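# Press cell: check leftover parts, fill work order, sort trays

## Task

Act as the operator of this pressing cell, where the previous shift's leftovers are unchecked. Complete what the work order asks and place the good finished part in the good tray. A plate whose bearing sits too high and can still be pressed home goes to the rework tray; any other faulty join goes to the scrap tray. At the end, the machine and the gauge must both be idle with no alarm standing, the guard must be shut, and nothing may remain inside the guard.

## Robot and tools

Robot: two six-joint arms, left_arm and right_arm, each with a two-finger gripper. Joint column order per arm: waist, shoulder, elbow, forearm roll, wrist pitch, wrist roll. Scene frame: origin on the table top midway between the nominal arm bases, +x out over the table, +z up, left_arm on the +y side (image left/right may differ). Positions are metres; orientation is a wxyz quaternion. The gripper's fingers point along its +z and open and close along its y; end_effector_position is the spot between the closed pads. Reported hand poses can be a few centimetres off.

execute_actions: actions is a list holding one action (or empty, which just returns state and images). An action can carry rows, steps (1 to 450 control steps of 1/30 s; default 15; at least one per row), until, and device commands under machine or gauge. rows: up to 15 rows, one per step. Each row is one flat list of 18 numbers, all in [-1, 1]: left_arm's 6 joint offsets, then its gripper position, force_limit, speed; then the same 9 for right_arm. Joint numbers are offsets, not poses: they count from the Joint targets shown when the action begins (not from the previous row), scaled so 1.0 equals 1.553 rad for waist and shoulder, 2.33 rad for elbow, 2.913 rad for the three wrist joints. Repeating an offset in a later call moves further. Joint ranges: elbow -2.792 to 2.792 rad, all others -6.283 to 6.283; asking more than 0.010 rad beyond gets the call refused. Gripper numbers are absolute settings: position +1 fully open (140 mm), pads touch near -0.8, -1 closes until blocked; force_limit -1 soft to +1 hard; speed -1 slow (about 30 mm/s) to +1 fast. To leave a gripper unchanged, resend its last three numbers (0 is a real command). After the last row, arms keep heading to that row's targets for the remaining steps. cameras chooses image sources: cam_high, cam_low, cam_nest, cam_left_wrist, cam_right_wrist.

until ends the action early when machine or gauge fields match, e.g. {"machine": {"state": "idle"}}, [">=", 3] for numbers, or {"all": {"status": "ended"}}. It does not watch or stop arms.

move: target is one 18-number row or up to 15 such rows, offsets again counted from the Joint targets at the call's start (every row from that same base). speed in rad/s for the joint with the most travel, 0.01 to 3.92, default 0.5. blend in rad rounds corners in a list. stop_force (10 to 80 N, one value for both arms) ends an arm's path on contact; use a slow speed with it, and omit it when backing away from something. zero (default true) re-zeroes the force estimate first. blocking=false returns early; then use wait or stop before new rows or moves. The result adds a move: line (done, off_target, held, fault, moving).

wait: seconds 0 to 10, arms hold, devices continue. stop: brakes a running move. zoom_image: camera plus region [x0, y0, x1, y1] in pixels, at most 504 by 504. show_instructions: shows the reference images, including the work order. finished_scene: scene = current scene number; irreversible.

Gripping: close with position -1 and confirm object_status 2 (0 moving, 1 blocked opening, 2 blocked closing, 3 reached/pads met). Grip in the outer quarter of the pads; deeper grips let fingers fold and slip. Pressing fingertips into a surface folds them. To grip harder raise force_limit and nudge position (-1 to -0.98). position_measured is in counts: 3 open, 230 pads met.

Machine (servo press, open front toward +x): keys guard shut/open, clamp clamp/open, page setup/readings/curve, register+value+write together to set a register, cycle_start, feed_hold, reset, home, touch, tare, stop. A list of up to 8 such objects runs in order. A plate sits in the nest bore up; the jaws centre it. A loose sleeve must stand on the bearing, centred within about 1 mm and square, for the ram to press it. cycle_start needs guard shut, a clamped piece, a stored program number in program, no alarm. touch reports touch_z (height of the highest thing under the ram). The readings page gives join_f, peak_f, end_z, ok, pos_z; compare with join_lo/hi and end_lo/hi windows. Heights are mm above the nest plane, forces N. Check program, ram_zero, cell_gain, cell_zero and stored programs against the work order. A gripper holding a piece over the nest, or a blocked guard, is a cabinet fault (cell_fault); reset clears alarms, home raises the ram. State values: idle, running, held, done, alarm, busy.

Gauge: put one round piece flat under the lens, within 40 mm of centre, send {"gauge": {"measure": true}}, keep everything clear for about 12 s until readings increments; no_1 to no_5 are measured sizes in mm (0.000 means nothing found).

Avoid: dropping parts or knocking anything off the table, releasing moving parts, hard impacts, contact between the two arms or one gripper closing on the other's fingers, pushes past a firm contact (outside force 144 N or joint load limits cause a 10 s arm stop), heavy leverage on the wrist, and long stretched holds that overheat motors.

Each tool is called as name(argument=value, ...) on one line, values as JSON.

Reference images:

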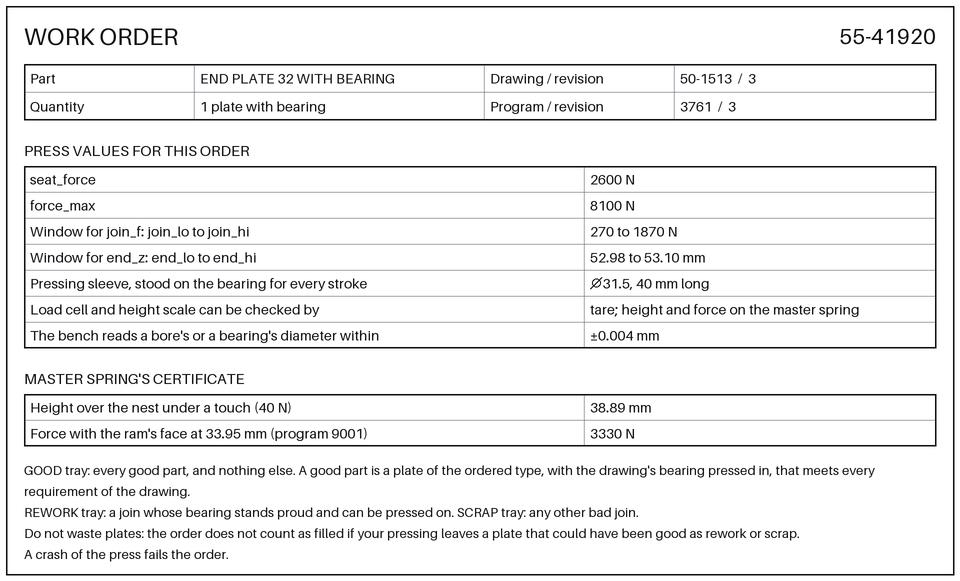

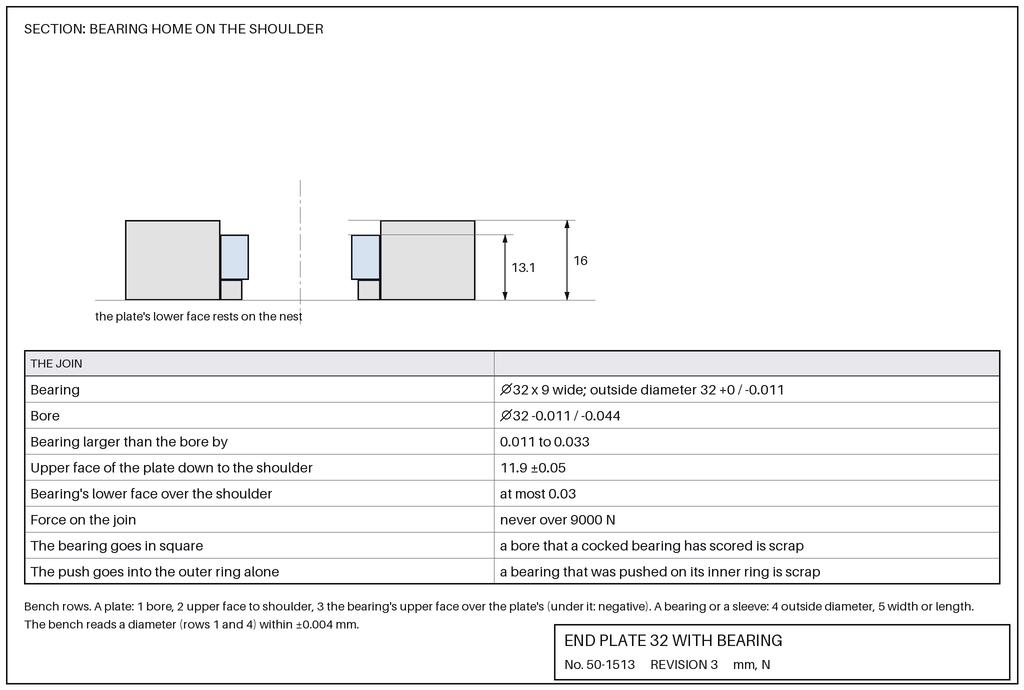

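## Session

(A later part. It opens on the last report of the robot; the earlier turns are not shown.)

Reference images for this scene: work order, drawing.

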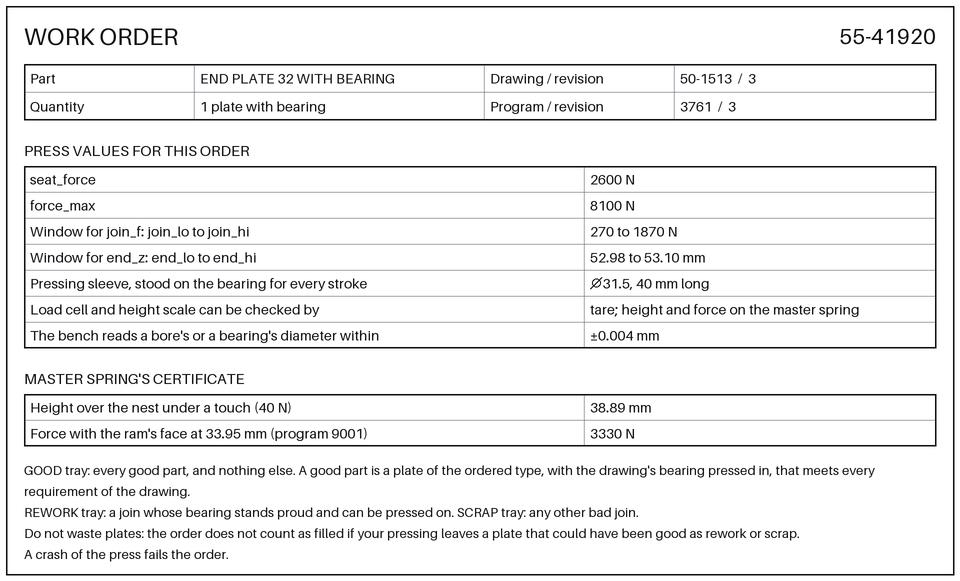

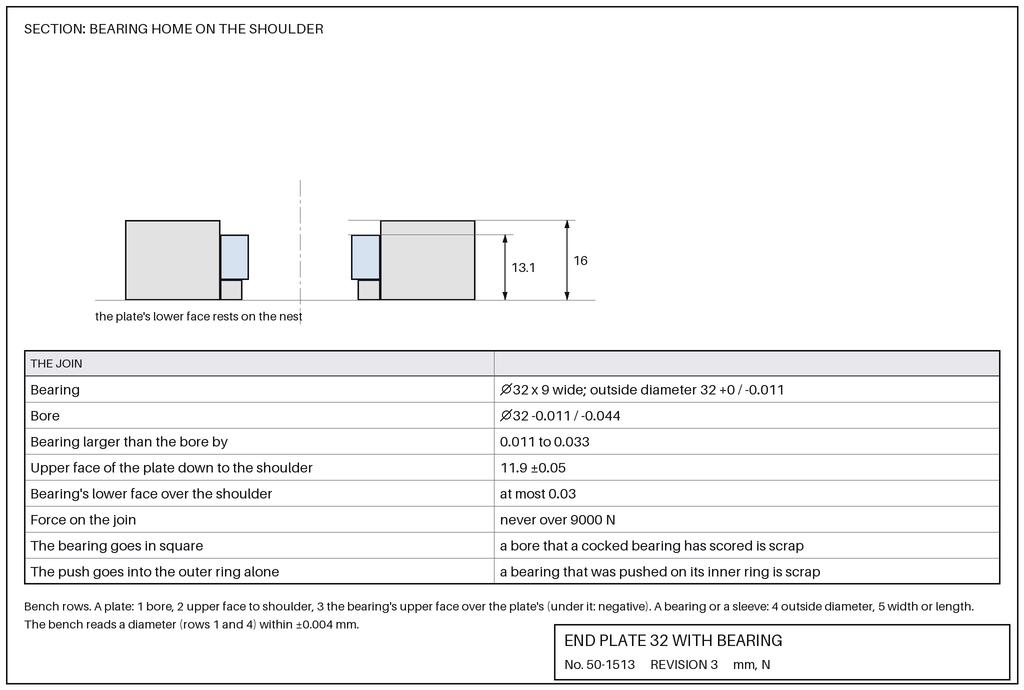

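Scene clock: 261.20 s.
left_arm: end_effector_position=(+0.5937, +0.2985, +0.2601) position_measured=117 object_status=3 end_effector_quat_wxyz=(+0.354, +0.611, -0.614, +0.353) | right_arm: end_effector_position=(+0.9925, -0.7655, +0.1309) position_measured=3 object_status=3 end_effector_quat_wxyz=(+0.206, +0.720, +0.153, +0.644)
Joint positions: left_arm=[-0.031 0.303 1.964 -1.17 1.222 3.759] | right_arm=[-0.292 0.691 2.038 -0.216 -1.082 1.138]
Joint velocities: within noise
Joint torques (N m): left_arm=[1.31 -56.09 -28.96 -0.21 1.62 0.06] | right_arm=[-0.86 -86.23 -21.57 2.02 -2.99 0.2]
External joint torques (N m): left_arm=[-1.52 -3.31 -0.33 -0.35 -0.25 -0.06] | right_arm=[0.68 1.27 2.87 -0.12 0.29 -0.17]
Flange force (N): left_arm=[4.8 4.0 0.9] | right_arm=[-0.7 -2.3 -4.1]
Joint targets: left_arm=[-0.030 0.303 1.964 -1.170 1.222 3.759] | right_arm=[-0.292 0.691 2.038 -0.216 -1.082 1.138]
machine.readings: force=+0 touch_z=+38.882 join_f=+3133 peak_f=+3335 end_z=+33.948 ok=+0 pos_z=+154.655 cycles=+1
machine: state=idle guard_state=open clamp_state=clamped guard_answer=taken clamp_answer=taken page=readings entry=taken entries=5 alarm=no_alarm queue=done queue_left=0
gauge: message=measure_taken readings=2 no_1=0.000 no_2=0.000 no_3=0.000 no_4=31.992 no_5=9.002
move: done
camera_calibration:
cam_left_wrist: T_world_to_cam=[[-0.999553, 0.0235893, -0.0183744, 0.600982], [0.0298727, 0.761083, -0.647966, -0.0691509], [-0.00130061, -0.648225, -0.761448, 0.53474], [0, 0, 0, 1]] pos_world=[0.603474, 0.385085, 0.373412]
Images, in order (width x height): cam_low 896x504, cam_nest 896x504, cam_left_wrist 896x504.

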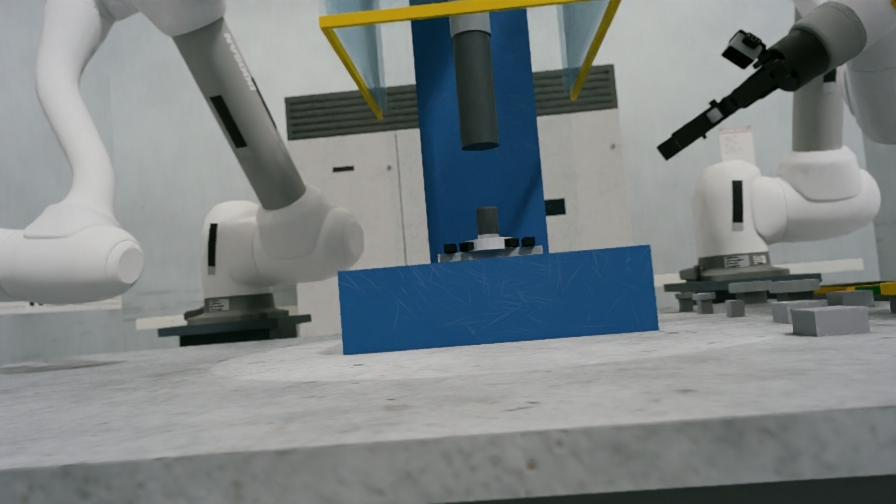

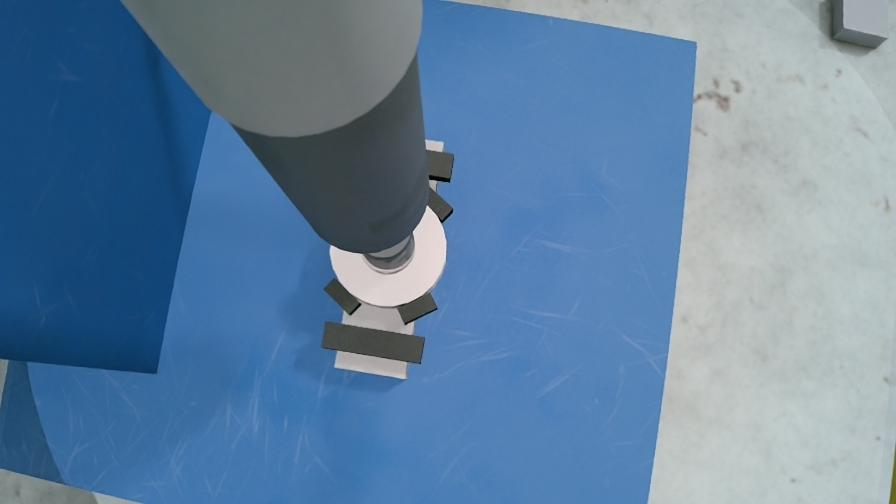

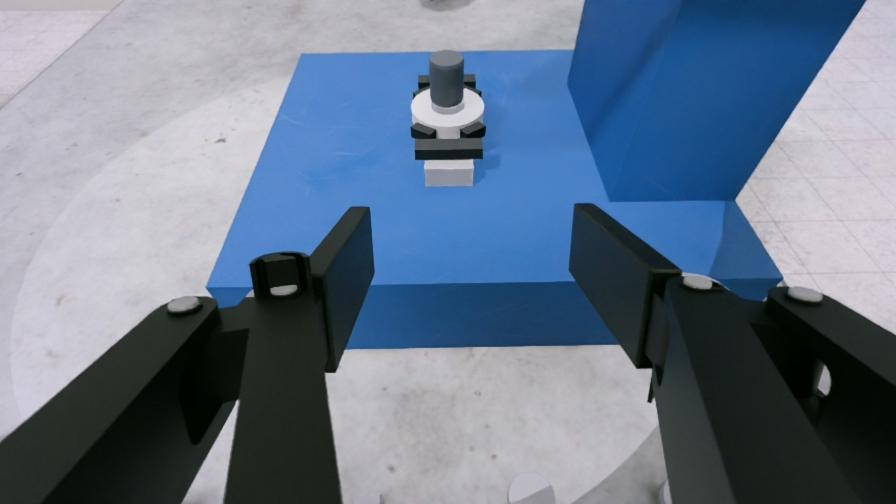

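execute_actions(actions=[{"machine":[{"guard":"shut"},{"cycle_start":true}],"steps":450,"until":{"machine":{"queue":["!=","running"]}}}], cameras=["cam_low"])

Scene clock: 270.07 s.
left_arm: end_effector_position=(+0.5938, +0.2985, +0.2602) position_measured=117 object_status=3 end_effector_quat_wxyz=(+0.354, +0.611, -0.614, +0.353) | right_arm: end_effector_position=(+0.9925, -0.7655, +0.1309) position_measured=3 object_status=3 end_effector_quat_wxyz=(+0.206, +0.720, +0.153, +0.644)
Joint positions: left_arm=[-0.03 0.303 1.964 -1.17 1.222 3.759] | right_arm=[-0.292 0.691 2.038 -0.216 -1.082 1.138]
Joint velocities: within noise
Joint torques (N m): left_arm=[1.28 -55.94 -29.03 -0.26 1.64 0.08] | right_arm=[-0.98 -86.44 -21.82 2.05 -3.04 0.19]
External joint torques (N m): left_arm=[-1.45 -3.78 -0.35 -0.3 -0.27 -0.08] | right_arm=[0.77 1.48 2.97 -0.12 0.33 -0.17]
Flange force (N): left_arm=[5.2 4.5 0.5] | right_arm=[-0.9 -2.5 -4.1]
Joint targets: left_arm=[-0.030 0.303 1.964 -1.170 1.222 3.759] | right_arm=[-0.292 0.691 2.038 -0.216 -1.082 1.138]
Tool commands: left_gripper/position=+0.1 left_gripper/force_limit=+0.0 left_gripper/speed=-1.0 right_gripper/position=+1.0 right_gripper/force_limit=+1.0 right_gripper/speed=+1.0
machine.readings: force=+0 touch_z=+38.882 join_f=+851 peak_f=+2940 end_z=+53.048 ok=+1 pos_z=+154.655 cycles=+2
machine: state=done guard_state=shut clamp_state=clamped guard_answer=taken clamp_answer=taken page=readings entry=taken entries=6 alarm=no_alarm queue=done queue_left=0
gauge: message=measure_taken readings=2 no_1=0.000 no_2=0.000 no_3=0.000 no_4=31.992 no_5=9.002
Images, in order (width x height): cam_low 896x504.

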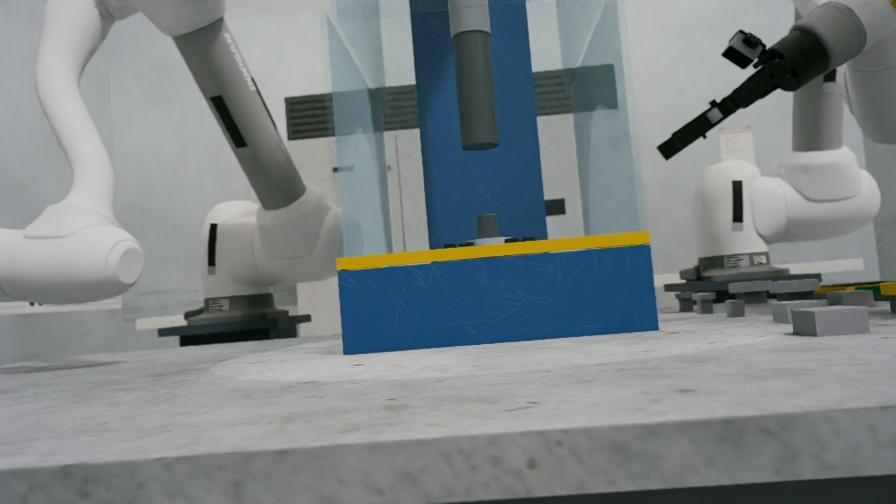

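execute_actions(actions=[{"machine":{"guard":"open"},"steps":75,"until":{"machine":{"guard_state":"open"}}}], cameras=[])

move(target=[[-0.1782,0.0622,0,-0.07,-0.076,0.0119,0.1,0,-1,0,0,0,0,0,0,1,1,1],[-0.2704,0.1117,-0.0313,-0.1028,-0.1096,0.0075,0.1,0,-1,0,0,0,0,0,0,1,1,1]], speed=[0.4,0.12], blend=[0.02,0], cameras=["cam_left_wrist"])

Scene clock: 273.10 s.
left_arm: end_effector_position=(+0.5938, +0.2985, +0.2602) position_measured=117 object_status=3 end_effector_quat_wxyz=(+0.354, +0.611, -0.614, +0.353) | right_arm: end_effector_position=(+0.9925, -0.7655, +0.1309) position_measured=3 object_status=3 end_effector_quat_wxyz=(+0.206, +0.720, +0.153, +0.644)
Joint positions: left_arm=[-0.03 0.303 1.964 -1.17 1.222 3.759] | right_arm=[-0.292 0.691 2.038 -0.216 -1.082 1.138]
Joint velocities: within noise
Joint torques (N m): left_arm=[1.4 -56.17 -28.93 -0.28 1.6 0.06] | right_arm=[-1.02 -86.36 -21.69 2.1 -3.07 0.2]
External joint torques (N m): left_arm=[-1.59 -3.46 -0.4 -0.28 -0.23 -0.06] | right_arm=[0.78 1.82 2.87 -0.17 0.38 -0.17]
Flange force (N): left_arm=[5.0 4.0 0.8] | right_arm=[-1.3 -2.7 -3.5]
Joint targets: left_arm=[-0.030 0.303 1.964 -1.170 1.222 3.759] | right_arm=[-0.292 0.691 2.038 -0.216 -1.082 1.138]
Tool commands: left_gripper/position=+0.1 left_gripper/force_limit=+0.0 left_gripper/speed=-1.0 right_gripper/position=+1.0 right_gripper/force_limit=+1.0 right_gripper/speed=+1.0
machine.readings: force=+0 touch_z=+38.882 join_f=+851 peak_f=+2940 end_z=+53.048 ok=+1 pos_z=+154.655 cycles=+2
machine: state=done guard_state=open clamp_state=clamped guard_answer=taken clamp_answer=taken page=readings entry=taken entries=6 alarm=no_alarm queue=running queue_left=0
gauge: message=measure_taken readings=2 no_1=0.000 no_2=0.000 no_3=0.000 no_4=31.992 no_5=9.002
No camera images: "cameras" was empty.

Scene clock: 275.30 s.
left_arm: end_effector_position=(+0.5999, +0.0195, +0.1787) position_measured=117 object_status=3 end_effector_quat_wxyz=(+0.356, +0.610, -0.614, +0.353) | right_arm: end_effector_position=(+0.9925, -0.7655, +0.1309) position_measured=3 object_status=3 end_effector_quat_wxyz=(+0.206, +0.720, +0.153, +0.644)
Joint positions: left_arm=[-0.451 0.477 1.891 -1.469 0.903 3.781] | right_arm=[-0.292 0.691 2.038 -0.216 -1.082 1.138]
Joint velocities: within noise
Joint torques (N m): left_arm=[1.16 -69.42 -26.57 -0.92 1.69 0] | right_arm=[-0.79 -86.34 -21.7 2.08 -3.03 0.14]
External joint torques (N m): left_arm=[-1.28 -4.21 -0.36 -0.28 -0.28 0] | right_arm=[0.58 1.38 2.87 -0.15 0.32 -0.12]
Flange force (N): left_arm=[4.4 5.2 -2.0] | right_arm=[-0.9 -2.1 -4.0]
Joint targets: left_arm=[-0.451 0.477 1.891 -1.469 0.903 3.781] | right_arm=[-0.292 0.691 2.038 -0.216 -1.082 1.138]
machine.readings: force=+0 touch_z=+38.882 join_f=+851 peak_f=+2940 end_z=+53.048 ok=+1 pos_z=+154.655 cycles=+2
machine: state=done guard_state=open clamp_state=clamped guard_answer=taken clamp_answer=taken page=readings entry=taken entries=6 alarm=no_alarm queue=done queue_left=0
gauge: message=measure_taken readings=2 no_1=0.000 no_2=0.000 no_3=0.000 no_4=31.992 no_5=9.002
move: done
camera_calibration:
cam_left_wrist: T_world_to_cam=[[-0.999539, 0.0250753, -0.0170975, 0.611912], [0.0301695, 0.759657, -0.649623, 0.0902881], [-0.00330122, -0.64984, -0.760064, 0.292871], [0, 0, 0, 1]] pos_world=[0.609873, 0.106387, 0.291716]
Images, in order (width x height): cam_left_wrist 896x504.

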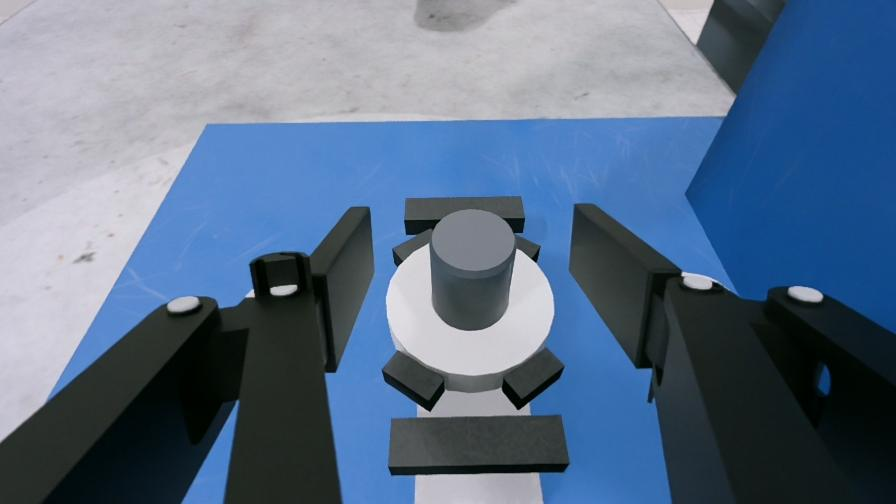

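move(target=[[0,0,0,0,0,0,-1,0,-1,0,0,0,0,0,0,1,1,1]], cameras=[])

wait(seconds=0.6, cameras=[])

move(target=[[0,-0.0279,-0.0065,0.016,0.0018,-0.0257,-1,0,-1,0,0,0,0,0,0,1,1,1],[0.0929,-0.0674,0.0273,0.0426,0.0346,-0.0116,-1,0,-1,0,0,0,0,0,0,1,1,1],[0.2705,-0.2035,-0.0337,0.1295,0.1528,-0.1028,-1,0,-1,0,0,0,0,0,0,1,1,1],[0.0894,-0.0226,-0.049,0.5043,-0.3527,-0.7583,-1,0,-1,0,0,0,0,0,0,1,1,1],[0.0894,0.1075,-0.019,0.5043,-0.4461,-0.7583,-1,0,-1,0,0,0,0,0,0,1,1,1]], speed=[0.12,0.3,0.5,1.0,0.3], blend=[0.02,0.03,0.08,0.03,0], cameras=["cam_left_wrist"])

Scene clock: 278.70 s.
left_arm: end_effector_position=(+0.5999, +0.0195, +0.1787) position_measured=185 object_status=0 end_effector_quat_wxyz=(+0.356, +0.610, -0.614, +0.353) | right_arm: end_effector_position=(+0.9925, -0.7655, +0.1309) position_measured=3 object_status=3 end_effector_quat_wxyz=(+0.206, +0.720, +0.153, +0.644)
Joint positions: left_arm=[-0.451 0.477 1.891 -1.469 0.903 3.781] | right_arm=[-0.292 0.691 2.038 -0.216 -1.082 1.138]
Joint velocities: within noise
Joint torques (N m): left_arm=[1.96 -67.5 -25.45 -0.5 0.65 0.06] | right_arm=[-1.11 -86.14 -21.65 2.07 -3.04 0.13]
External joint torques (N m): left_arm=[-2.1 -6.17 -1.65 -0.71 0.77 -0.06] | right_arm=[0.92 1.02 2.74 -0.14 0.33 -0.1]
Flange force (N): left_arm=[7.1 5.3 -2.9] | right_arm=[-0.1 -2.3 -4.0]
Joint targets: left_arm=[-0.451 0.477 1.891 -1.469 0.903 3.781] | right_arm=[-0.292 0.691 2.038 -0.216 -1.082 1.138]
machine.readings: force=+0 touch_z=+38.882 join_f=+851 peak_f=+2940 end_z=+53.048 ok=+1 pos_z=+154.655 cycles=+2
machine: state=done guard_state=open clamp_state=clamped guard_answer=taken clamp_answer=taken page=readings entry=taken entries=6 alarm=no_alarm queue=done queue_left=0
gauge: message=measure_taken readings=2 no_1=0.000 no_2=0.000 no_3=0.000 no_4=31.992 no_5=9.002
move: done
No camera images: "cameras" was empty.

Scene clock: 279.30 s.
left_arm: end_effector_position=(+0.5999, +0.0195, +0.1787) position_measured=185 object_status=2 end_effector_quat_wxyz=(+0.356, +0.610, -0.614, +0.353) | right_arm: end_effector_position=(+0.9925, -0.7655, +0.1309) position_measured=3 object_status=3 end_effector_quat_wxyz=(+0.206, +0.720, +0.153, +0.644)
Joint positions: left_arm=[-0.451 0.477 1.891 -1.469 0.903 3.781] | right_arm=[-0.292 0.691 2.038 -0.216 -1.082 1.138]
Joint velocities: within noise
Joint torques (N m): left_arm=[2.28 -67.52 -25.62 -0.51 0.63 0.07] | right_arm=[-0.88 -86.49 -21.65 2.09 -3.01 0.19]
External joint torques (N m): left_arm=[-2.41 -6.13 -1.42 -0.7 0.79 -0.07] | right_arm=[0.68 1.75 2.93 -0.17 0.32 -0.17]
Flange force (N): left_arm=[7.1 5.8 -2.6] | right_arm=[-1.4 -2.5 -3.8]
Joint targets: left_arm=[-0.451 0.477 1.891 -1.469 0.903 3.781] | right_arm=[-0.292 0.691 2.038 -0.216 -1.082 1.138]
Tool commands: left_gripper/position=-1.0 left_gripper/force_limit=+0.0 left_gripper/speed=-1.0 right_gripper/position=+1.0 right_gripper/force_limit=+1.0 right_gripper/speed=+1.0
machine.readings: force=+0 touch_z=+38.882 join_f=+851 peak_f=+2940 end_z=+53.048 ok=+1 pos_z=+154.655 cycles=+2
machine: state=done guard_state=open clamp_state=clamped guard_answer=taken clamp_answer=taken page=readings entry=taken entries=6 alarm=no_alarm queue=done queue_left=0
gauge: message=measure_taken readings=2 no_1=0.000 no_2=0.000 no_3=0.000 no_4=31.992 no_5=9.002
wait: 0.60 s
No camera images: "cameras" was empty.

Scene clock: 284.37 s.
left_arm: end_effector_position=(+0.9403, +0.2958, +0.0783) position_measured=185 object_status=2 end_effector_quat_wxyz=(+0.078, +0.855, -0.137, +0.494) | right_arm: end_effector_position=(+0.9925, -0.7655, +0.1309) position_measured=3 object_status=3 end_effector_quat_wxyz=(+0.206, +0.720, +0.153, +0.644)
Joint positions: left_arm=[-0.312 0.644 1.847 0 -0.396 1.572] | right_arm=[-0.292 0.691 2.038 -0.216 -1.082 1.138]
Joint velocities: within noise
Joint torques (N m): left_arm=[1.2 -86.89 -28.68 2.83 -3 0.11] | right_arm=[-1.18 -86.35 -21.57 2.05 -3.07 0.13]
External joint torques (N m): left_arm=[-1.4 -2.03 0.92 -0.23 0.58 -0.11] | right_arm=[0.95 1.37 2.65 -0.1 0.36 -0.11]
Flange force (N): left_arm=[1.3 2.6 -4.6] | right_arm=[-0.5 -2.6 -3.4]
Joint targets: left_arm=[-0.312 0.644 1.847 0.000 -0.396 1.572] | right_arm=[-0.292 0.691 2.038 -0.216 -1.082 1.138]
machine.readings: force=+0 touch_z=+38.882 join_f=+851 peak_f=+2940 end_z=+53.048 ok=+1 pos_z=+154.655 cycles=+2
machine: state=done guard_state=open clamp_state=clamped guard_answer=taken clamp_answer=taken page=readings entry=taken entries=6 alarm=no_alarm queue=done queue_left=0
gauge: message=measure_taken readings=2 no_1=0.000 no_2=0.000 no_3=0.000 no_4=31.992 no_5=9.002
move: done
camera_calibration:
cam_left_wrist: T_world_to_cam=[[-0.329036, -0.944127, -0.018979, 0.599853], [-0.715111, 0.262248, -0.647952, 0.65276], [0.616726, -0.199628, -0.761444, -0.318775], [0, 0, 0, 1]] pos_world=[0.860766, 0.331516, 0.191612]
Images, in order (width x height): cam_left_wrist 896x504.

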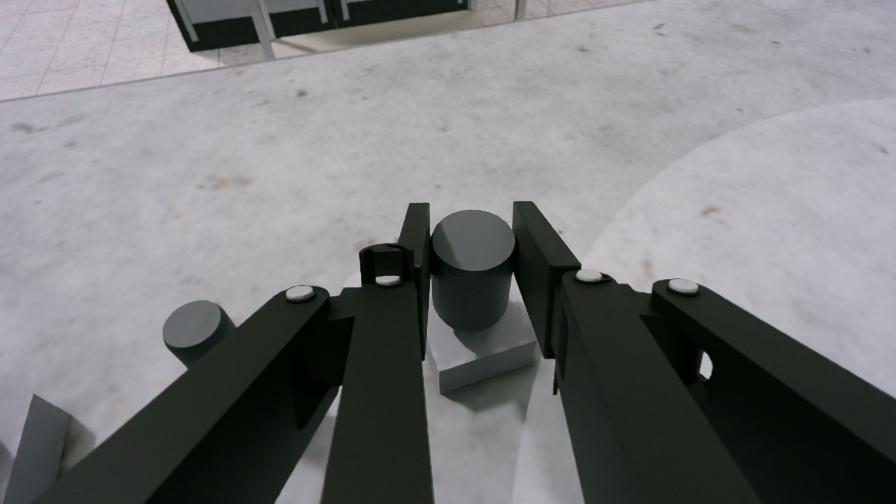

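execute_actions(actions=[{"machine":{"clamp":"open"},"steps":2}], cameras=[])

move(target=[0,0.0104,0.0007,0,-0.0061,0,-1,0,-1,0,0,0,0,0,0,1,1,1], speed=0.02, stop_force=12, cameras=["cam_left_wrist"])

Scene clock: 285.17 s.
left_arm: end_effector_position=(+0.9403, +0.2958, +0.0783) position_measured=185 object_status=2 end_effector_quat_wxyz=(+0.078, +0.855, -0.137, +0.494) | right_arm: end_effector_position=(+0.9925, -0.7655, +0.1309) position_measured=3 object_status=3 end_effector_quat_wxyz=(+0.206, +0.720, +0.153, +0.644)
Joint positions: left_arm=[-0.312 0.644 1.847 0 -0.396 1.572] | right_arm=[-0.292 0.691 2.038 -0.216 -1.082 1.138]
Joint velocities: within noise
Joint torques (N m): left_arm=[1.37 -87.17 -28.55 2.86 -3.04 0.1] | right_arm=[-1.22 -86.11 -21.72 2.09 -3.02 0.15]
External joint torques (N m): left_arm=[-1.5 -2.37 0.7 -0.25 0.61 -0.1] | right_arm=[1.03 1.26 2.9 -0.16 0.32 -0.13]
Flange force (N): left_arm=[1.8 2.8 -4.8] | right_arm=[-0.4 -2.6 -4.1]
Joint targets: left_arm=[-0.312 0.644 1.847 0.000 -0.396 1.572] | right_arm=[-0.292 0.691 2.038 -0.216 -1.082 1.138]
Tool commands: left_gripper/position=-1.0 left_gripper/force_limit=+0.0 left_gripper/speed=-1.0 right_gripper/position=+1.0 right_gripper/force_limit=+1.0 right_gripper/speed=+1.0
machine.readings: force=+0 touch_z=+38.882 join_f=+851 peak_f=+2940 end_z=+53.048 ok=+1 pos_z=+154.655 cycles=+2
machine: state=idle guard_state=open clamp_state=between guard_answer=taken clamp_answer=taken page=readings entry=taken entries=6 alarm=no_alarm queue=running queue_left=0
gauge: message=measure_taken readings=2 no_1=0.000 no_2=0.000 no_3=0.000 no_4=31.992 no_5=9.002
No camera images: "cameras" was empty.

Scene clock: 286.77 s.
left_arm: end_effector_position=(+0.9405, +0.2958, +0.0680) position_measured=185 object_status=2 end_effector_quat_wxyz=(+0.078, +0.855, -0.137, +0.494) | right_arm: end_effector_position=(+0.9925, -0.7655, +0.1309) position_measured=3 object_status=3 end_effector_quat_wxyz=(+0.206, +0.720, +0.153, +0.644)
Joint positions: left_arm=[-0.312 0.658 1.848 0 -0.412 1.572] | right_arm=[-0.292 0.691 2.038 -0.216 -1.082 1.138]
Joint velocities: within noise
Joint torques (N m): left_arm=[1.24 -64.26 -17.6 2.72 3.13 0.02] | right_arm=[-1.04 -86.31 -21.65 2.07 -2.99 0.19]
External joint torques (N m): left_arm=[-1.44 -25.12 -9.54 -0.18 -5.54 -0.02] | right_arm=[0.84 1.43 2.85 -0.15 0.28 -0.17]
Flange force (N): left_arm=[17.8 3.0 -22.9] | right_arm=[-0.8 -2.6 -3.9]
Joint targets: left_arm=[-0.312 0.658 1.848 0.000 -0.412 1.572] | right_arm=[-0.292 0.691 2.038 -0.216 -1.082 1.138]
machine.readings: force=+0 touch_z=+38.882 join_f=+851 peak_f=+2940 end_z=+53.048 ok=+1 pos_z=+154.655 cycles=+2
machine: state=idle guard_state=open clamp_state=open guard_answer=taken clamp_answer=taken page=readings entry=taken entries=6 alarm=no_alarm queue=done queue_left=0
gauge: message=measure_taken readings=2 no_1=0.000 no_2=0.000 no_3=0.000 no_4=31.992 no_5=9.002
move: contact (left_arm)
camera_calibration:
cam_left_wrist: T_world_to_cam=[[-0.32901, -0.944133, -0.0191034, 0.599691], [-0.714611, 0.262149, -0.648544, 0.645802], [0.61732, -0.199726, -0.760937, -0.327325], [0, 0, 0, 1]] pos_world=[0.860865, 0.331517, 0.181214]
Images, in order (width x height): cam_left_wrist 896x504.

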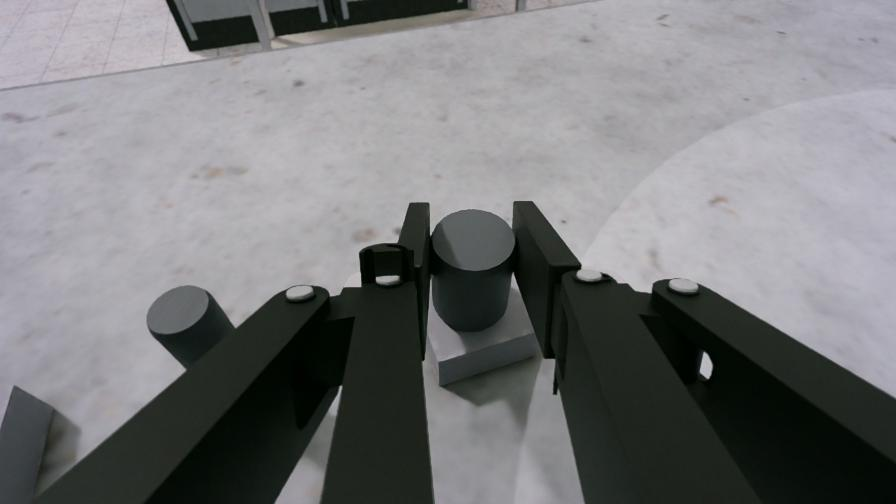

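move(target=[[0,-0.0003,0,0,0,0,0,0,-1,0,0,0,0,0,0,1,1,1],[0,-0.1391,-0.0306,0,0.0988,0,0,0,-1,0,0,0,0,0,0,1,1,1],[0.181,-0.3201,-0.0152,-0.3748,0.6043,0.6555,0.3,0,-1,0,0,0,0,0,0,1,1,1],[0.0033,-0.1664,0.0497,-0.4717,0.485,0.7627,0.3,0,-1,0,0,0,0,0,0,1,1,1]], speed=[0.05,0.3,1.1,0.6], blend=[0,0.08,0,0], cameras=["cam_left_wrist"])

move(target=[[-0.1008,0.0468,-0.0354,-0.0316,-0.037,-0.011,0.3,0,-1,0,0,0,0,0,0,1,1,1],[-0.1012,0.0775,-0.0287,-0.0498,-0.0387,0.0173,0.3,0,-1,0,0,0,0,0,0,1,1,1]], speed=[0.25,0.06], blend=[0.01,0], cameras=["cam_left_wrist"])

Scene clock: 295.10 s.
left_arm: end_effector_position=(+0.5930, +0.1245, +0.2004) position_measured=91 object_status=3 end_effector_quat_wxyz=(+0.354, +0.611, -0.613, +0.353) | right_arm: end_effector_position=(+0.9925, -0.7655, +0.1309) position_measured=3 object_status=3 end_effector_quat_wxyz=(+0.206, +0.720, +0.153, +0.644)
Joint positions: left_arm=[-0.306 0.399 1.964 -1.374 1 3.793] | right_arm=[-0.292 0.691 2.038 -0.216 -1.082 1.138]
Joint velocities: within noise
Joint torques (N m): left_arm=[1.33 -62.72 -26.27 -0.75 1.72 0.14] | right_arm=[-0.91 -86.28 -21.61 2.05 -3 0.12]
External joint torques (N m): left_arm=[-1.49 -3.56 -0.59 -0.26 -0.29 -0.14] | right_arm=[0.71 1.26 2.82 -0.13 0.3 -0.1]
Flange force (N): left_arm=[5.0 4.0 -0.6] | right_arm=[-0.7 -2.2 -4.0]
Joint targets: left_arm=[-0.307 0.399 1.964 -1.374 1.000 3.794] | right_arm=[-0.292 0.691 2.038 -0.216 -1.082 1.138]
machine.readings: force=+0 touch_z=+38.882 join_f=+851 peak_f=+2940 end_z=+53.048 ok=+1 pos_z=+154.655 cycles=+2
machine: state=idle guard_state=open clamp_state=open guard_answer=taken clamp_answer=taken page=readings entry=taken entries=6 alarm=no_alarm queue=done queue_left=0
gauge: message=measure_taken readings=2 no_1=0.000 no_2=0.000 no_3=0.000 no_4=31.992 no_5=9.002
move: done
camera_calibration:
cam_left_wrist: T_world_to_cam=[[-0.99958, 0.0224406, -0.0183386, 0.603336], [0.0289746, 0.760753, -0.648394, 0.0252252], [-0.000599195, -0.648653, -0.761084, 0.376033], [0, 0, 0, 1]] pos_world=[0.602577, 0.211186, 0.313613]
Images, in order (width x height): cam_left_wrist 896x504.

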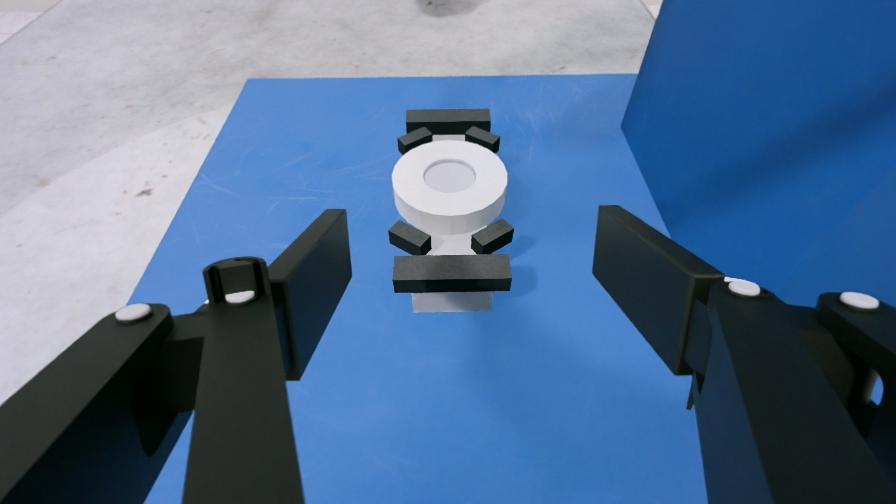

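Scene clock: 297.37 s.
left_arm: end_effector_position=(+0.6004, +0.0099, +0.1471) position_measured=91 object_status=3 end_effector_quat_wxyz=(+0.354, +0.611, -0.613, +0.353) | right_arm: end_effector_position=(+0.9925, -0.7655, +0.1309) position_measured=3 object_status=3 end_effector_quat_wxyz=(+0.206, +0.720, +0.153, +0.644)
Joint positions: left_arm=[-0.464 0.52 1.897 -1.519 0.888 3.844] | right_arm=[-0.292 0.691 2.038 -0.216 -1.082 1.138]
Joint velocities: within noise
Joint torques (N m): left_arm=[1.32 -72.35 -24.9 -0.99 1.8 0.04] | right_arm=[-1.25 -86.85 -21.64 2.07 -3.02 0.07]
External joint torques (N m): left_arm=[-1.43 -3.92 -0.8 -0.29 -0.27 -0.04] | right_arm=[1.05 2.18 2.89 -0.16 0.32 -0.05]
Flange force (N): left_arm=[4.9 3.9 -1.4] | right_arm=[-1.7 -3.2 -3.2]
Joint targets: left_arm=[-0.464 0.520 1.897 -1.519 0.888 3.844] | right_arm=[-0.292 0.691 2.038 -0.216 -1.082 1.138]
machine.readings: force=+0 touch_z=+38.882 join_f=+851 peak_f=+2940 end_z=+53.048 ok=+1 pos_z=+154.655 cycles=+2
machine: state=idle guard_state=open clamp_state=open guard_answer=taken clamp_answer=taken page=readings entry=taken entries=6 alarm=no_alarm queue=done queue_left=0
gauge: message=measure_taken readings=2 no_1=0.000 no_2=0.000 no_3=0.000 no_4=31.992 no_5=9.002
move: done
camera_calibration:
cam_left_wrist: T_world_to_cam=[[-0.999568, 0.0224703, -0.0189218, 0.612464], [0.0293753, 0.760195, -0.64903, 0.0774683], [-0.000199695, -0.649306, -0.760527, 0.260802], [0, 0, 0, 1]] pos_world=[0.609976, 0.096687, 0.260215]
Images, in order (width x height): cam_left_wrist 896x504.

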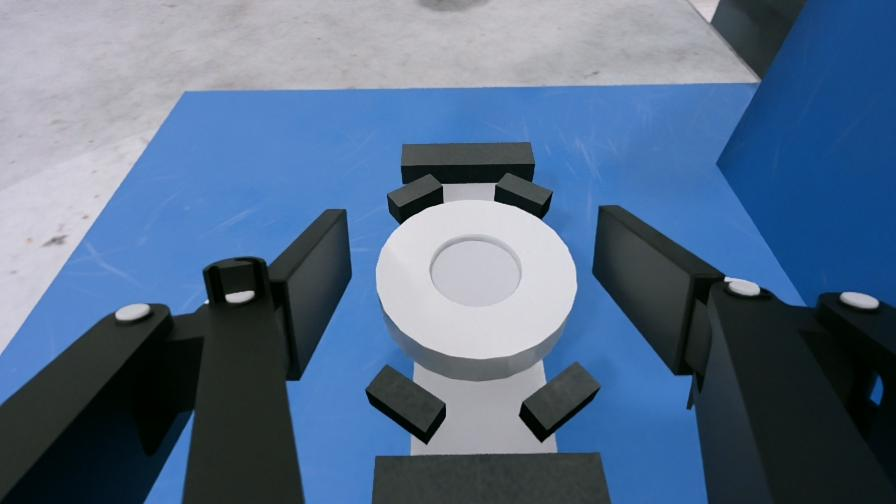

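move(target=[[0,0,0,0,0,0,-1,0,-1,0,0,0,0,0,0,1,1,1]], cameras=[])

wait(seconds=0.6, cameras=["cam_nest"])

Scene clock: 301.10 s.
left_arm: end_effector_position=(+0.6004, +0.0099, +0.1471) position_measured=127 object_status=0 end_effector_quat_wxyz=(+0.354, +0.611, -0.613, +0.353) | right_arm: end_effector_position=(+0.9925, -0.7655, +0.1309) position_measured=3 object_status=3 end_effector_quat_wxyz=(+0.206, +0.720, +0.153, +0.644)
Joint positions: left_arm=[-0.464 0.52 1.897 -1.519 0.888 3.844] | right_arm=[-0.292 0.691 2.038 -0.216 -1.082 1.138]
Joint velocities: within noise
Joint torques (N m): left_arm=[-0.52 -67.49 -23.04 -0.33 0.9 0.12] | right_arm=[-0.86 -86.38 -21.7 2.05 -3.06 0.13]
External joint torques (N m): left_arm=[0.44 -8.83 -2.44 -0.94 0.64 -0.12] | right_arm=[0.7 1.16 2.79 -0.12 0.34 -0.1]
Flange force (N): left_arm=[8.5 4.9 -7.7] | right_arm=[-0.5 -2.1 -4.0]
Joint targets: left_arm=[-0.464 0.520 1.897 -1.519 0.888 3.844] | right_arm=[-0.292 0.691 2.038 -0.216 -1.082 1.138]
machine.readings: force=+0 touch_z=+38.882 join_f=+851 peak_f=+2940 end_z=+53.048 ok=+1 pos_z=+154.655 cycles=+2
machine: state=idle guard_state=open clamp_state=open guard_answer=taken clamp_answer=taken page=readings entry=taken entries=6 alarm=no_alarm queue=done queue_left=0
gauge: message=measure_taken readings=2 no_1=0.000 no_2=0.000 no_3=0.000 no_4=31.992 no_5=9.002
move: done
No camera images: "cameras" was empty.

Scene clock: 301.70 s.
left_arm: end_effector_position=(+0.6004, +0.0099, +0.1471) position_measured=127 object_status=2 end_effector_quat_wxyz=(+0.354, +0.611, -0.613, +0.353) | right_arm: end_effector_position=(+0.9925, -0.7655, +0.1309) position_measured=3 object_status=3 end_effector_quat_wxyz=(+0.206, +0.720, +0.153, +0.644)
Joint positions: left_arm=[-0.464 0.52 1.897 -1.519 0.888 3.844] | right_arm=[-0.292 0.691 2.038 -0.216 -1.082 1.138]
Joint velocities: within noise
Joint torques (N m): left_arm=[-0.41 -67.62 -23.06 -0.4 0.9 0.13] | right_arm=[-1.26 -86.53 -21.61 2.06 -3.01 0.17]
External joint torques (N m): left_arm=[0.25 -8.03 -2.28 -0.86 0.63 -0.13] | right_arm=[1.09 1.17 2.64 -0.13 0.29 -0.14]
Flange force (N): left_arm=[7.9 4.4 -6.8] | right_arm=[-0.3 -2.7 -3.6]
Joint targets: left_arm=[-0.464 0.520 1.897 -1.519 0.888 3.844] | right_arm=[-0.292 0.691 2.038 -0.216 -1.082 1.138]
Tool commands: left_gripper/position=-1.0 left_gripper/force_limit=+0.0 left_gripper/speed=-1.0 right_gripper/position=+1.0 right_gripper/force_limit=+1.0 right_gripper/speed=+1.0
machine.readings: force=+0 touch_z=+38.882 join_f=+851 peak_f=+2940 end_z=+53.048 ok=+1 pos_z=+154.655 cycles=+2
machine: state=idle guard_state=open clamp_state=open guard_answer=taken clamp_answer=taken page=readings entry=taken entries=6 alarm=no_alarm queue=done queue_left=0
gauge: message=measure_taken readings=2 no_1=0.000 no_2=0.000 no_3=0.000 no_4=31.992 no_5=9.002
wait: 0.60 s
Images, in order (width x height): cam_nest 896x504.

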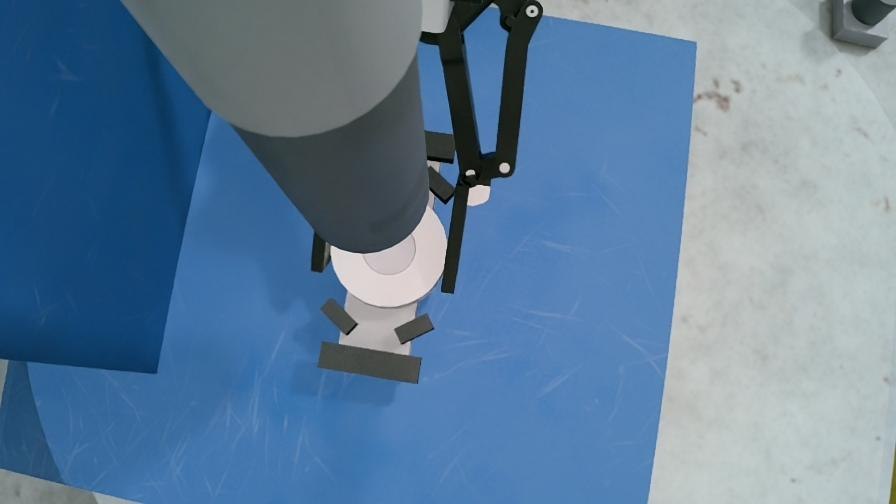

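move(target=[[0,-0.0353,-0.0078,0.0203,0.002,-0.0323,-1,0,-1,0,0,0,0,0,0,1,1,1],[0.1012,-0.095,0.0242,0.0595,0.0401,-0.0336,-1,0,-1,0,0,0,0,0,0,1,1,1],[0.2789,-0.2312,-0.0367,0.1463,0.1583,-0.1247,-1,0,-1,0,0,0,0,0,0,1,1,1],[0.4005,-0.1061,0.006,0.5215,-0.3639,-0.7803,-1,0,-1,0,0,0,0,0,0,1,1,1],[0.4005,0.0552,0.0384,0.5215,-0.4757,-0.7803,-1,0,-1,0,0,0,0,0,0,1,1,1]], speed=[0.12,0.3,0.5,1.0,0.3], blend=[0.02,0.03,0.08,0.05,0], cameras=["cam_high"])

move(target=[[0,0.01056,0.00034,0,-0.00655,0,-1,0,-1,0,0,0,0,0,0,1,1,1]], speed=0.022, stop_force=12, cameras=["cam_left_wrist","cam_high"])

Scene clock: 308.20 s.
left_arm: end_effector_position=(+0.8967, +0.7506, +0.0603) position_measured=127 object_status=2 end_effector_quat_wxyz=(-0.039, +0.863, +0.067, +0.499) | right_arm: end_effector_position=(+0.9925, -0.7655, +0.1309) position_measured=3 object_status=3 end_effector_quat_wxyz=(+0.206, +0.720, +0.153, +0.644)
Joint positions: left_arm=[0.158 0.605 1.987 0 -0.498 1.571] | right_arm=[-0.292 0.691 2.038 -0.216 -1.082 1.138]
Joint velocities: within noise
Joint torques (N m): left_arm=[1.36 -79.67 -24.48 2.53 -2.74 0.07] | right_arm=[-0.95 -86.56 -21.76 2.11 -3.03 0.12]
External joint torques (N m): left_arm=[-1.62 -2.47 0.3 -0.3 0.34 -0.07] | right_arm=[0.73 1.62 2.92 -0.18 0.32 -0.1]
Flange force (N): left_arm=[2.4 3.4 -4.3] | right_arm=[-1.2 -2.4 -3.9]
Joint targets: left_arm=[0.158 0.605 1.987 0.000 -0.498 1.571] | right_arm=[-0.292 0.691 2.038 -0.216 -1.082 1.138]
machine.readings: force=+0 touch_z=+38.882 join_f=+851 peak_f=+2940 end_z=+53.048 ok=+1 pos_z=+154.655 cycles=+2
machine: state=idle guard_state=open clamp_state=open guard_answer=taken clamp_answer=taken page=readings entry=taken entries=6 alarm=no_alarm queue=done queue_left=0
gauge: message=measure_taken readings=2 no_1=0.000 no_2=0.000 no_3=0.000 no_4=31.992 no_5=9.002
move: done
Images, in order (width x height): cam_high 896x504.

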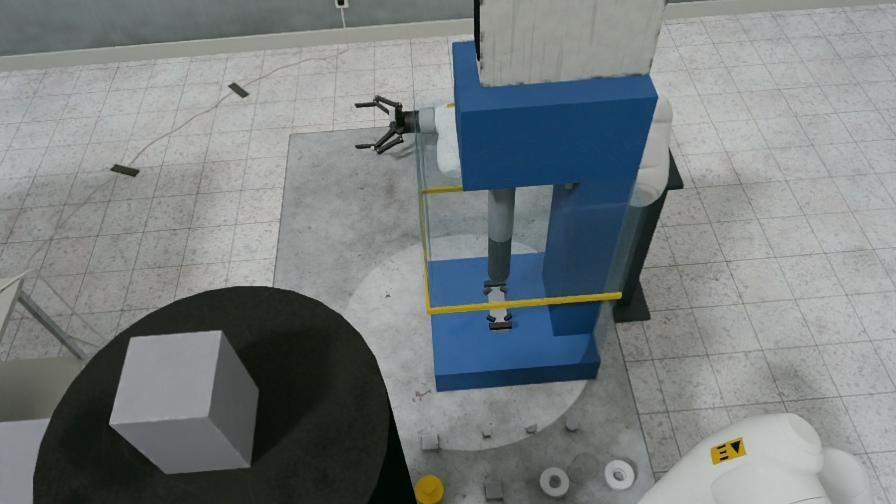

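Scene clock: 309.70 s.
left_arm: end_effector_position=(+0.8971, +0.7507, +0.0526) position_measured=127 object_status=2 end_effector_quat_wxyz=(-0.039, +0.863, +0.067, +0.499) | right_arm: end_effector_position=(+0.9925, -0.7655, +0.1309) position_measured=3 object_status=3 end_effector_quat_wxyz=(+0.206, +0.720, +0.153, +0.644)
Joint positions: left_arm=[0.158 0.618 1.987 0 -0.513 1.571] | right_arm=[-0.292 0.691 2.038 -0.216 -1.082 1.138]
Joint velocities: within noise
Joint torques (N m): left_arm=[1.06 -61.93 -15.9 2.33 2.46 -0.18] | right_arm=[-1.29 -86.43 -21.64 2.07 -3.03 0.12]
External joint torques (N m): left_arm=[-1.32 -20.8 -7.75 -0.15 -4.86 0.18] | right_arm=[1.07 1.6 2.8 -0.14 0.32 -0.1]
Flange force (N): left_arm=[16.9 3.2 -19.5] | right_arm=[-0.8 -2.9 -3.5]
Joint targets: left_arm=[0.158 0.618 1.987 0.000 -0.513 1.571] | right_arm=[-0.292 0.691 2.038 -0.216 -1.082 1.138]
machine.readings: force=+0 touch_z=+38.882 join_f=+851 peak_f=+2940 end_z=+53.048 ok=+1 pos_z=+154.655 cycles=+2
machine: state=idle guard_state=open clamp_state=open guard_answer=taken clamp_answer=taken page=readings entry=taken entries=6 alarm=no_alarm queue=done queue_left=0
gauge: message=measure_taken readings=2 no_1=0.000 no_2=0.000 no_3=0.000 no_4=31.992 no_5=9.002
move: contact (left_arm)
camera_calibration:
cam_left_wrist: T_world_to_cam=[[0.13484, -0.990697, -0.0183604, 0.633415], [-0.754652, -0.0906694, -0.649831, 0.786393], [0.642121, 0.101479, -0.759857, -0.469871], [0, 0, 0, 1]] pos_world=[0.809758, 0.746506, 0.165617]
Images, in order (width x height): cam_high 896x504, cam_left_wrist 896x504.

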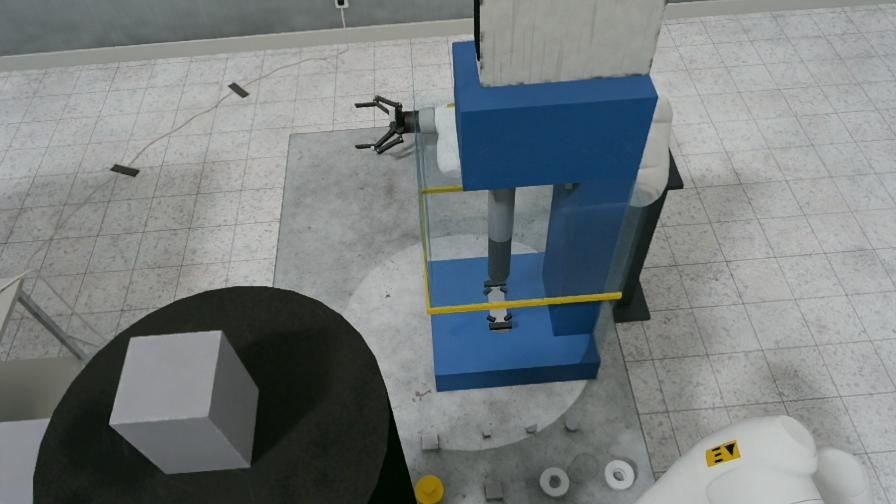

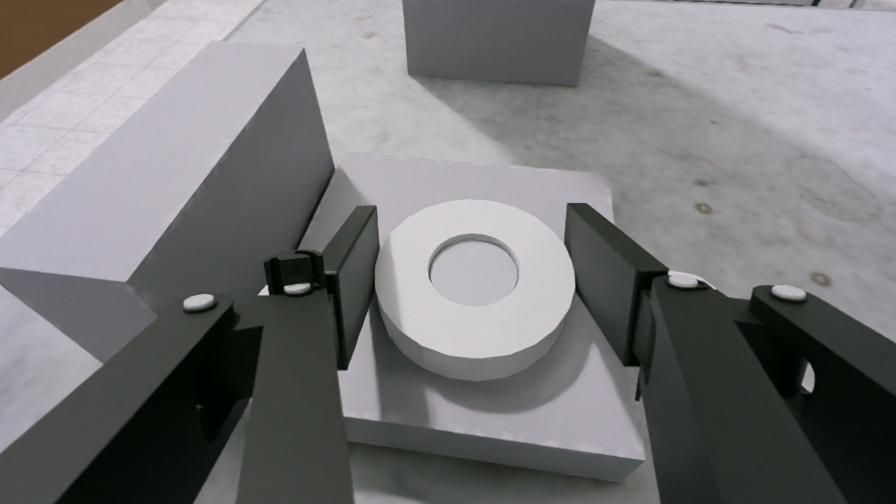

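move(target=[[0,-0.0004,0,0,0,0,0.3,0,-1,0,0,0,0,0,0,1,1,1],[0,-0.1698,-0.0326,0,0.1168,0,0.3,0,-1,0,0,0,0,0,0,1,1,1],[-0.0998,-0.325,0.158,0,0.043,0,0.3,0,-1,0,0,0,0,0,0,1,1,1]], speed=[0.05,0.4,0.8], blend=[0,0.05,0], cameras=["cam_left_wrist"])

execute_actions(actions=[{"gauge":{"measure":true},"machine":{"guard":"shut"},"steps":420,"until":{"gauge":{"readings":[">=",3]}}}], cameras=[])

Scene clock: 313.67 s.
left_arm: end_effector_position=(+0.6890, +0.6072, +0.2100) position_measured=91 object_status=3 end_effector_quat_wxyz=(+0.000, +0.863, +0.000, +0.506) | right_arm: end_effector_position=(+0.9925, -0.7655, +0.1309) position_measured=3 object_status=3 end_effector_quat_wxyz=(+0.206, +0.720, +0.153, +0.644)
Joint positions: left_arm=[0.003 0.113 2.356 0 -0.388 1.571] | right_arm=[-0.292 0.691 2.038 -0.216 -1.082 1.138]
Joint velocities: within noise
Joint torques (N m): left_arm=[1.23 -36.36 -28.18 2.94 -2.22 0.04] | right_arm=[-0.5 -85.75 -21.61 2.14 -3.05 0.1]
External joint torques (N m): left_arm=[-1.44 -3.02 -0.13 -0.28 -0.18 -0.04] | right_arm=[0.32 0.6 2.72 -0.2 0.33 -0.08]
Flange force (N): left_arm=[0.0 0.0 0.0] | right_arm=[-0.1 -1.0 -4.5]
Joint targets: left_arm=[0.003 0.113 2.356 0.000 -0.388 1.571] | right_arm=[-0.292 0.691 2.038 -0.216 -1.082 1.138]
machine.readings: force=+0 touch_z=+38.882 join_f=+851 peak_f=+2940 end_z=+53.048 ok=+1 pos_z=+154.655 cycles=+2
machine: state=idle guard_state=open clamp_state=open guard_answer=taken clamp_answer=taken page=readings entry=taken entries=6 alarm=no_alarm queue=done queue_left=0
gauge: message=measure_taken readings=2 no_1=0.000 no_2=0.000 no_3=0.000 no_4=31.992 no_5=9.002
move: done
camera_calibration:
cam_left_wrist: T_world_to_cam=[[-0.0195702, -0.999635, -0.0186018, 0.634106], [-0.752119, 0.0269778, -0.658475, 0.647292], [0.658737, 0.00110434, -0.752373, -0.154152], [0, 0, 0, 1]] pos_world=[0.600796, 0.616582, 0.322041]
Images, in order (width x height): cam_left_wrist 896x504.

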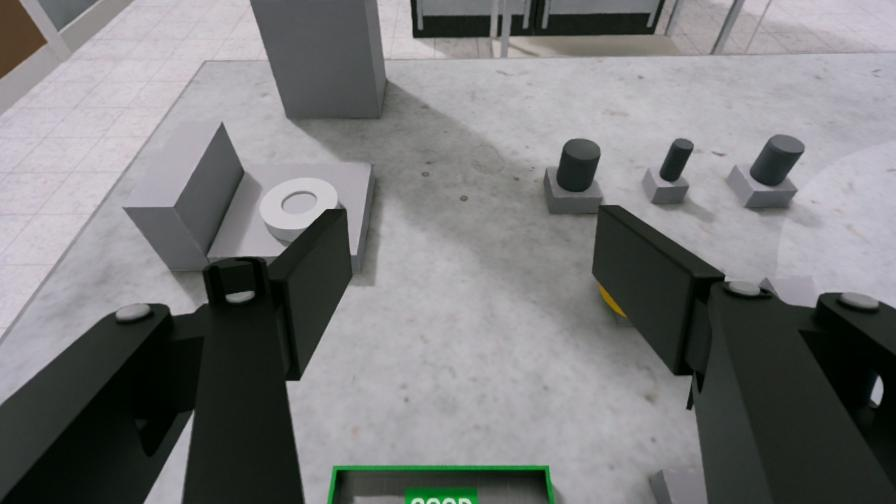

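Scene clock: 325.87 s.
left_arm: end_effector_position=(+0.6890, +0.6072, +0.2100) position_measured=91 object_status=3 end_effector_quat_wxyz=(+0.000, +0.863, +0.000, +0.506) | right_arm: end_effector_position=(+0.9925, -0.7655, +0.1309) position_measured=3 object_status=3 end_effector_quat_wxyz=(+0.206, +0.720, +0.153, +0.644)
Joint positions: left_arm=[0.003 0.113 2.356 0 -0.388 1.571] | right_arm=[-0.292 0.691 2.038 -0.216 -1.082 1.138]
Joint velocities: within noise
Joint torques (N m): left_arm=[1.38 -36.57 -27.81 2.92 -2.24 0.06] | right_arm=[-0.82 -86.68 -21.72 2.03 -3.03 0.16]
External joint torques (N m): left_arm=[-1.53 -3.06 -0.52 -0.26 -0.17 -0.06] | right_arm=[0.66 1.55 2.85 -0.1 0.32 -0.13]
Flange force (N): left_arm=[0.0 0.0 0.0] | right_arm=[-1.1 -2.4 -3.8]
Joint targets: left_arm=[0.003 0.113 2.356 0.000 -0.388 1.571] | right_arm=[-0.292 0.691 2.038 -0.216 -1.082 1.138]
Tool commands: left_gripper/position=+0.3 left_gripper/force_limit=+0.0 left_gripper/speed=-1.0 right_gripper/position=+1.0 right_gripper/force_limit=+1.0 right_gripper/speed=+1.0
machine.readings: force=+0 touch_z=+38.882 join_f=+851 peak_f=+2940 end_z=+53.048 ok=+1 pos_z=+154.655 cycles=+2
machine: state=idle guard_state=shut clamp_state=open guard_answer=taken clamp_answer=taken page=readings entry=taken entries=6 alarm=no_alarm queue=done queue_left=0
gauge: message=measure_taken readings=3 no_1=0.000 no_2=0.000 no_3=-2.894 no_4=0.000 no_5=0.000
No camera images: "cameras" was empty.


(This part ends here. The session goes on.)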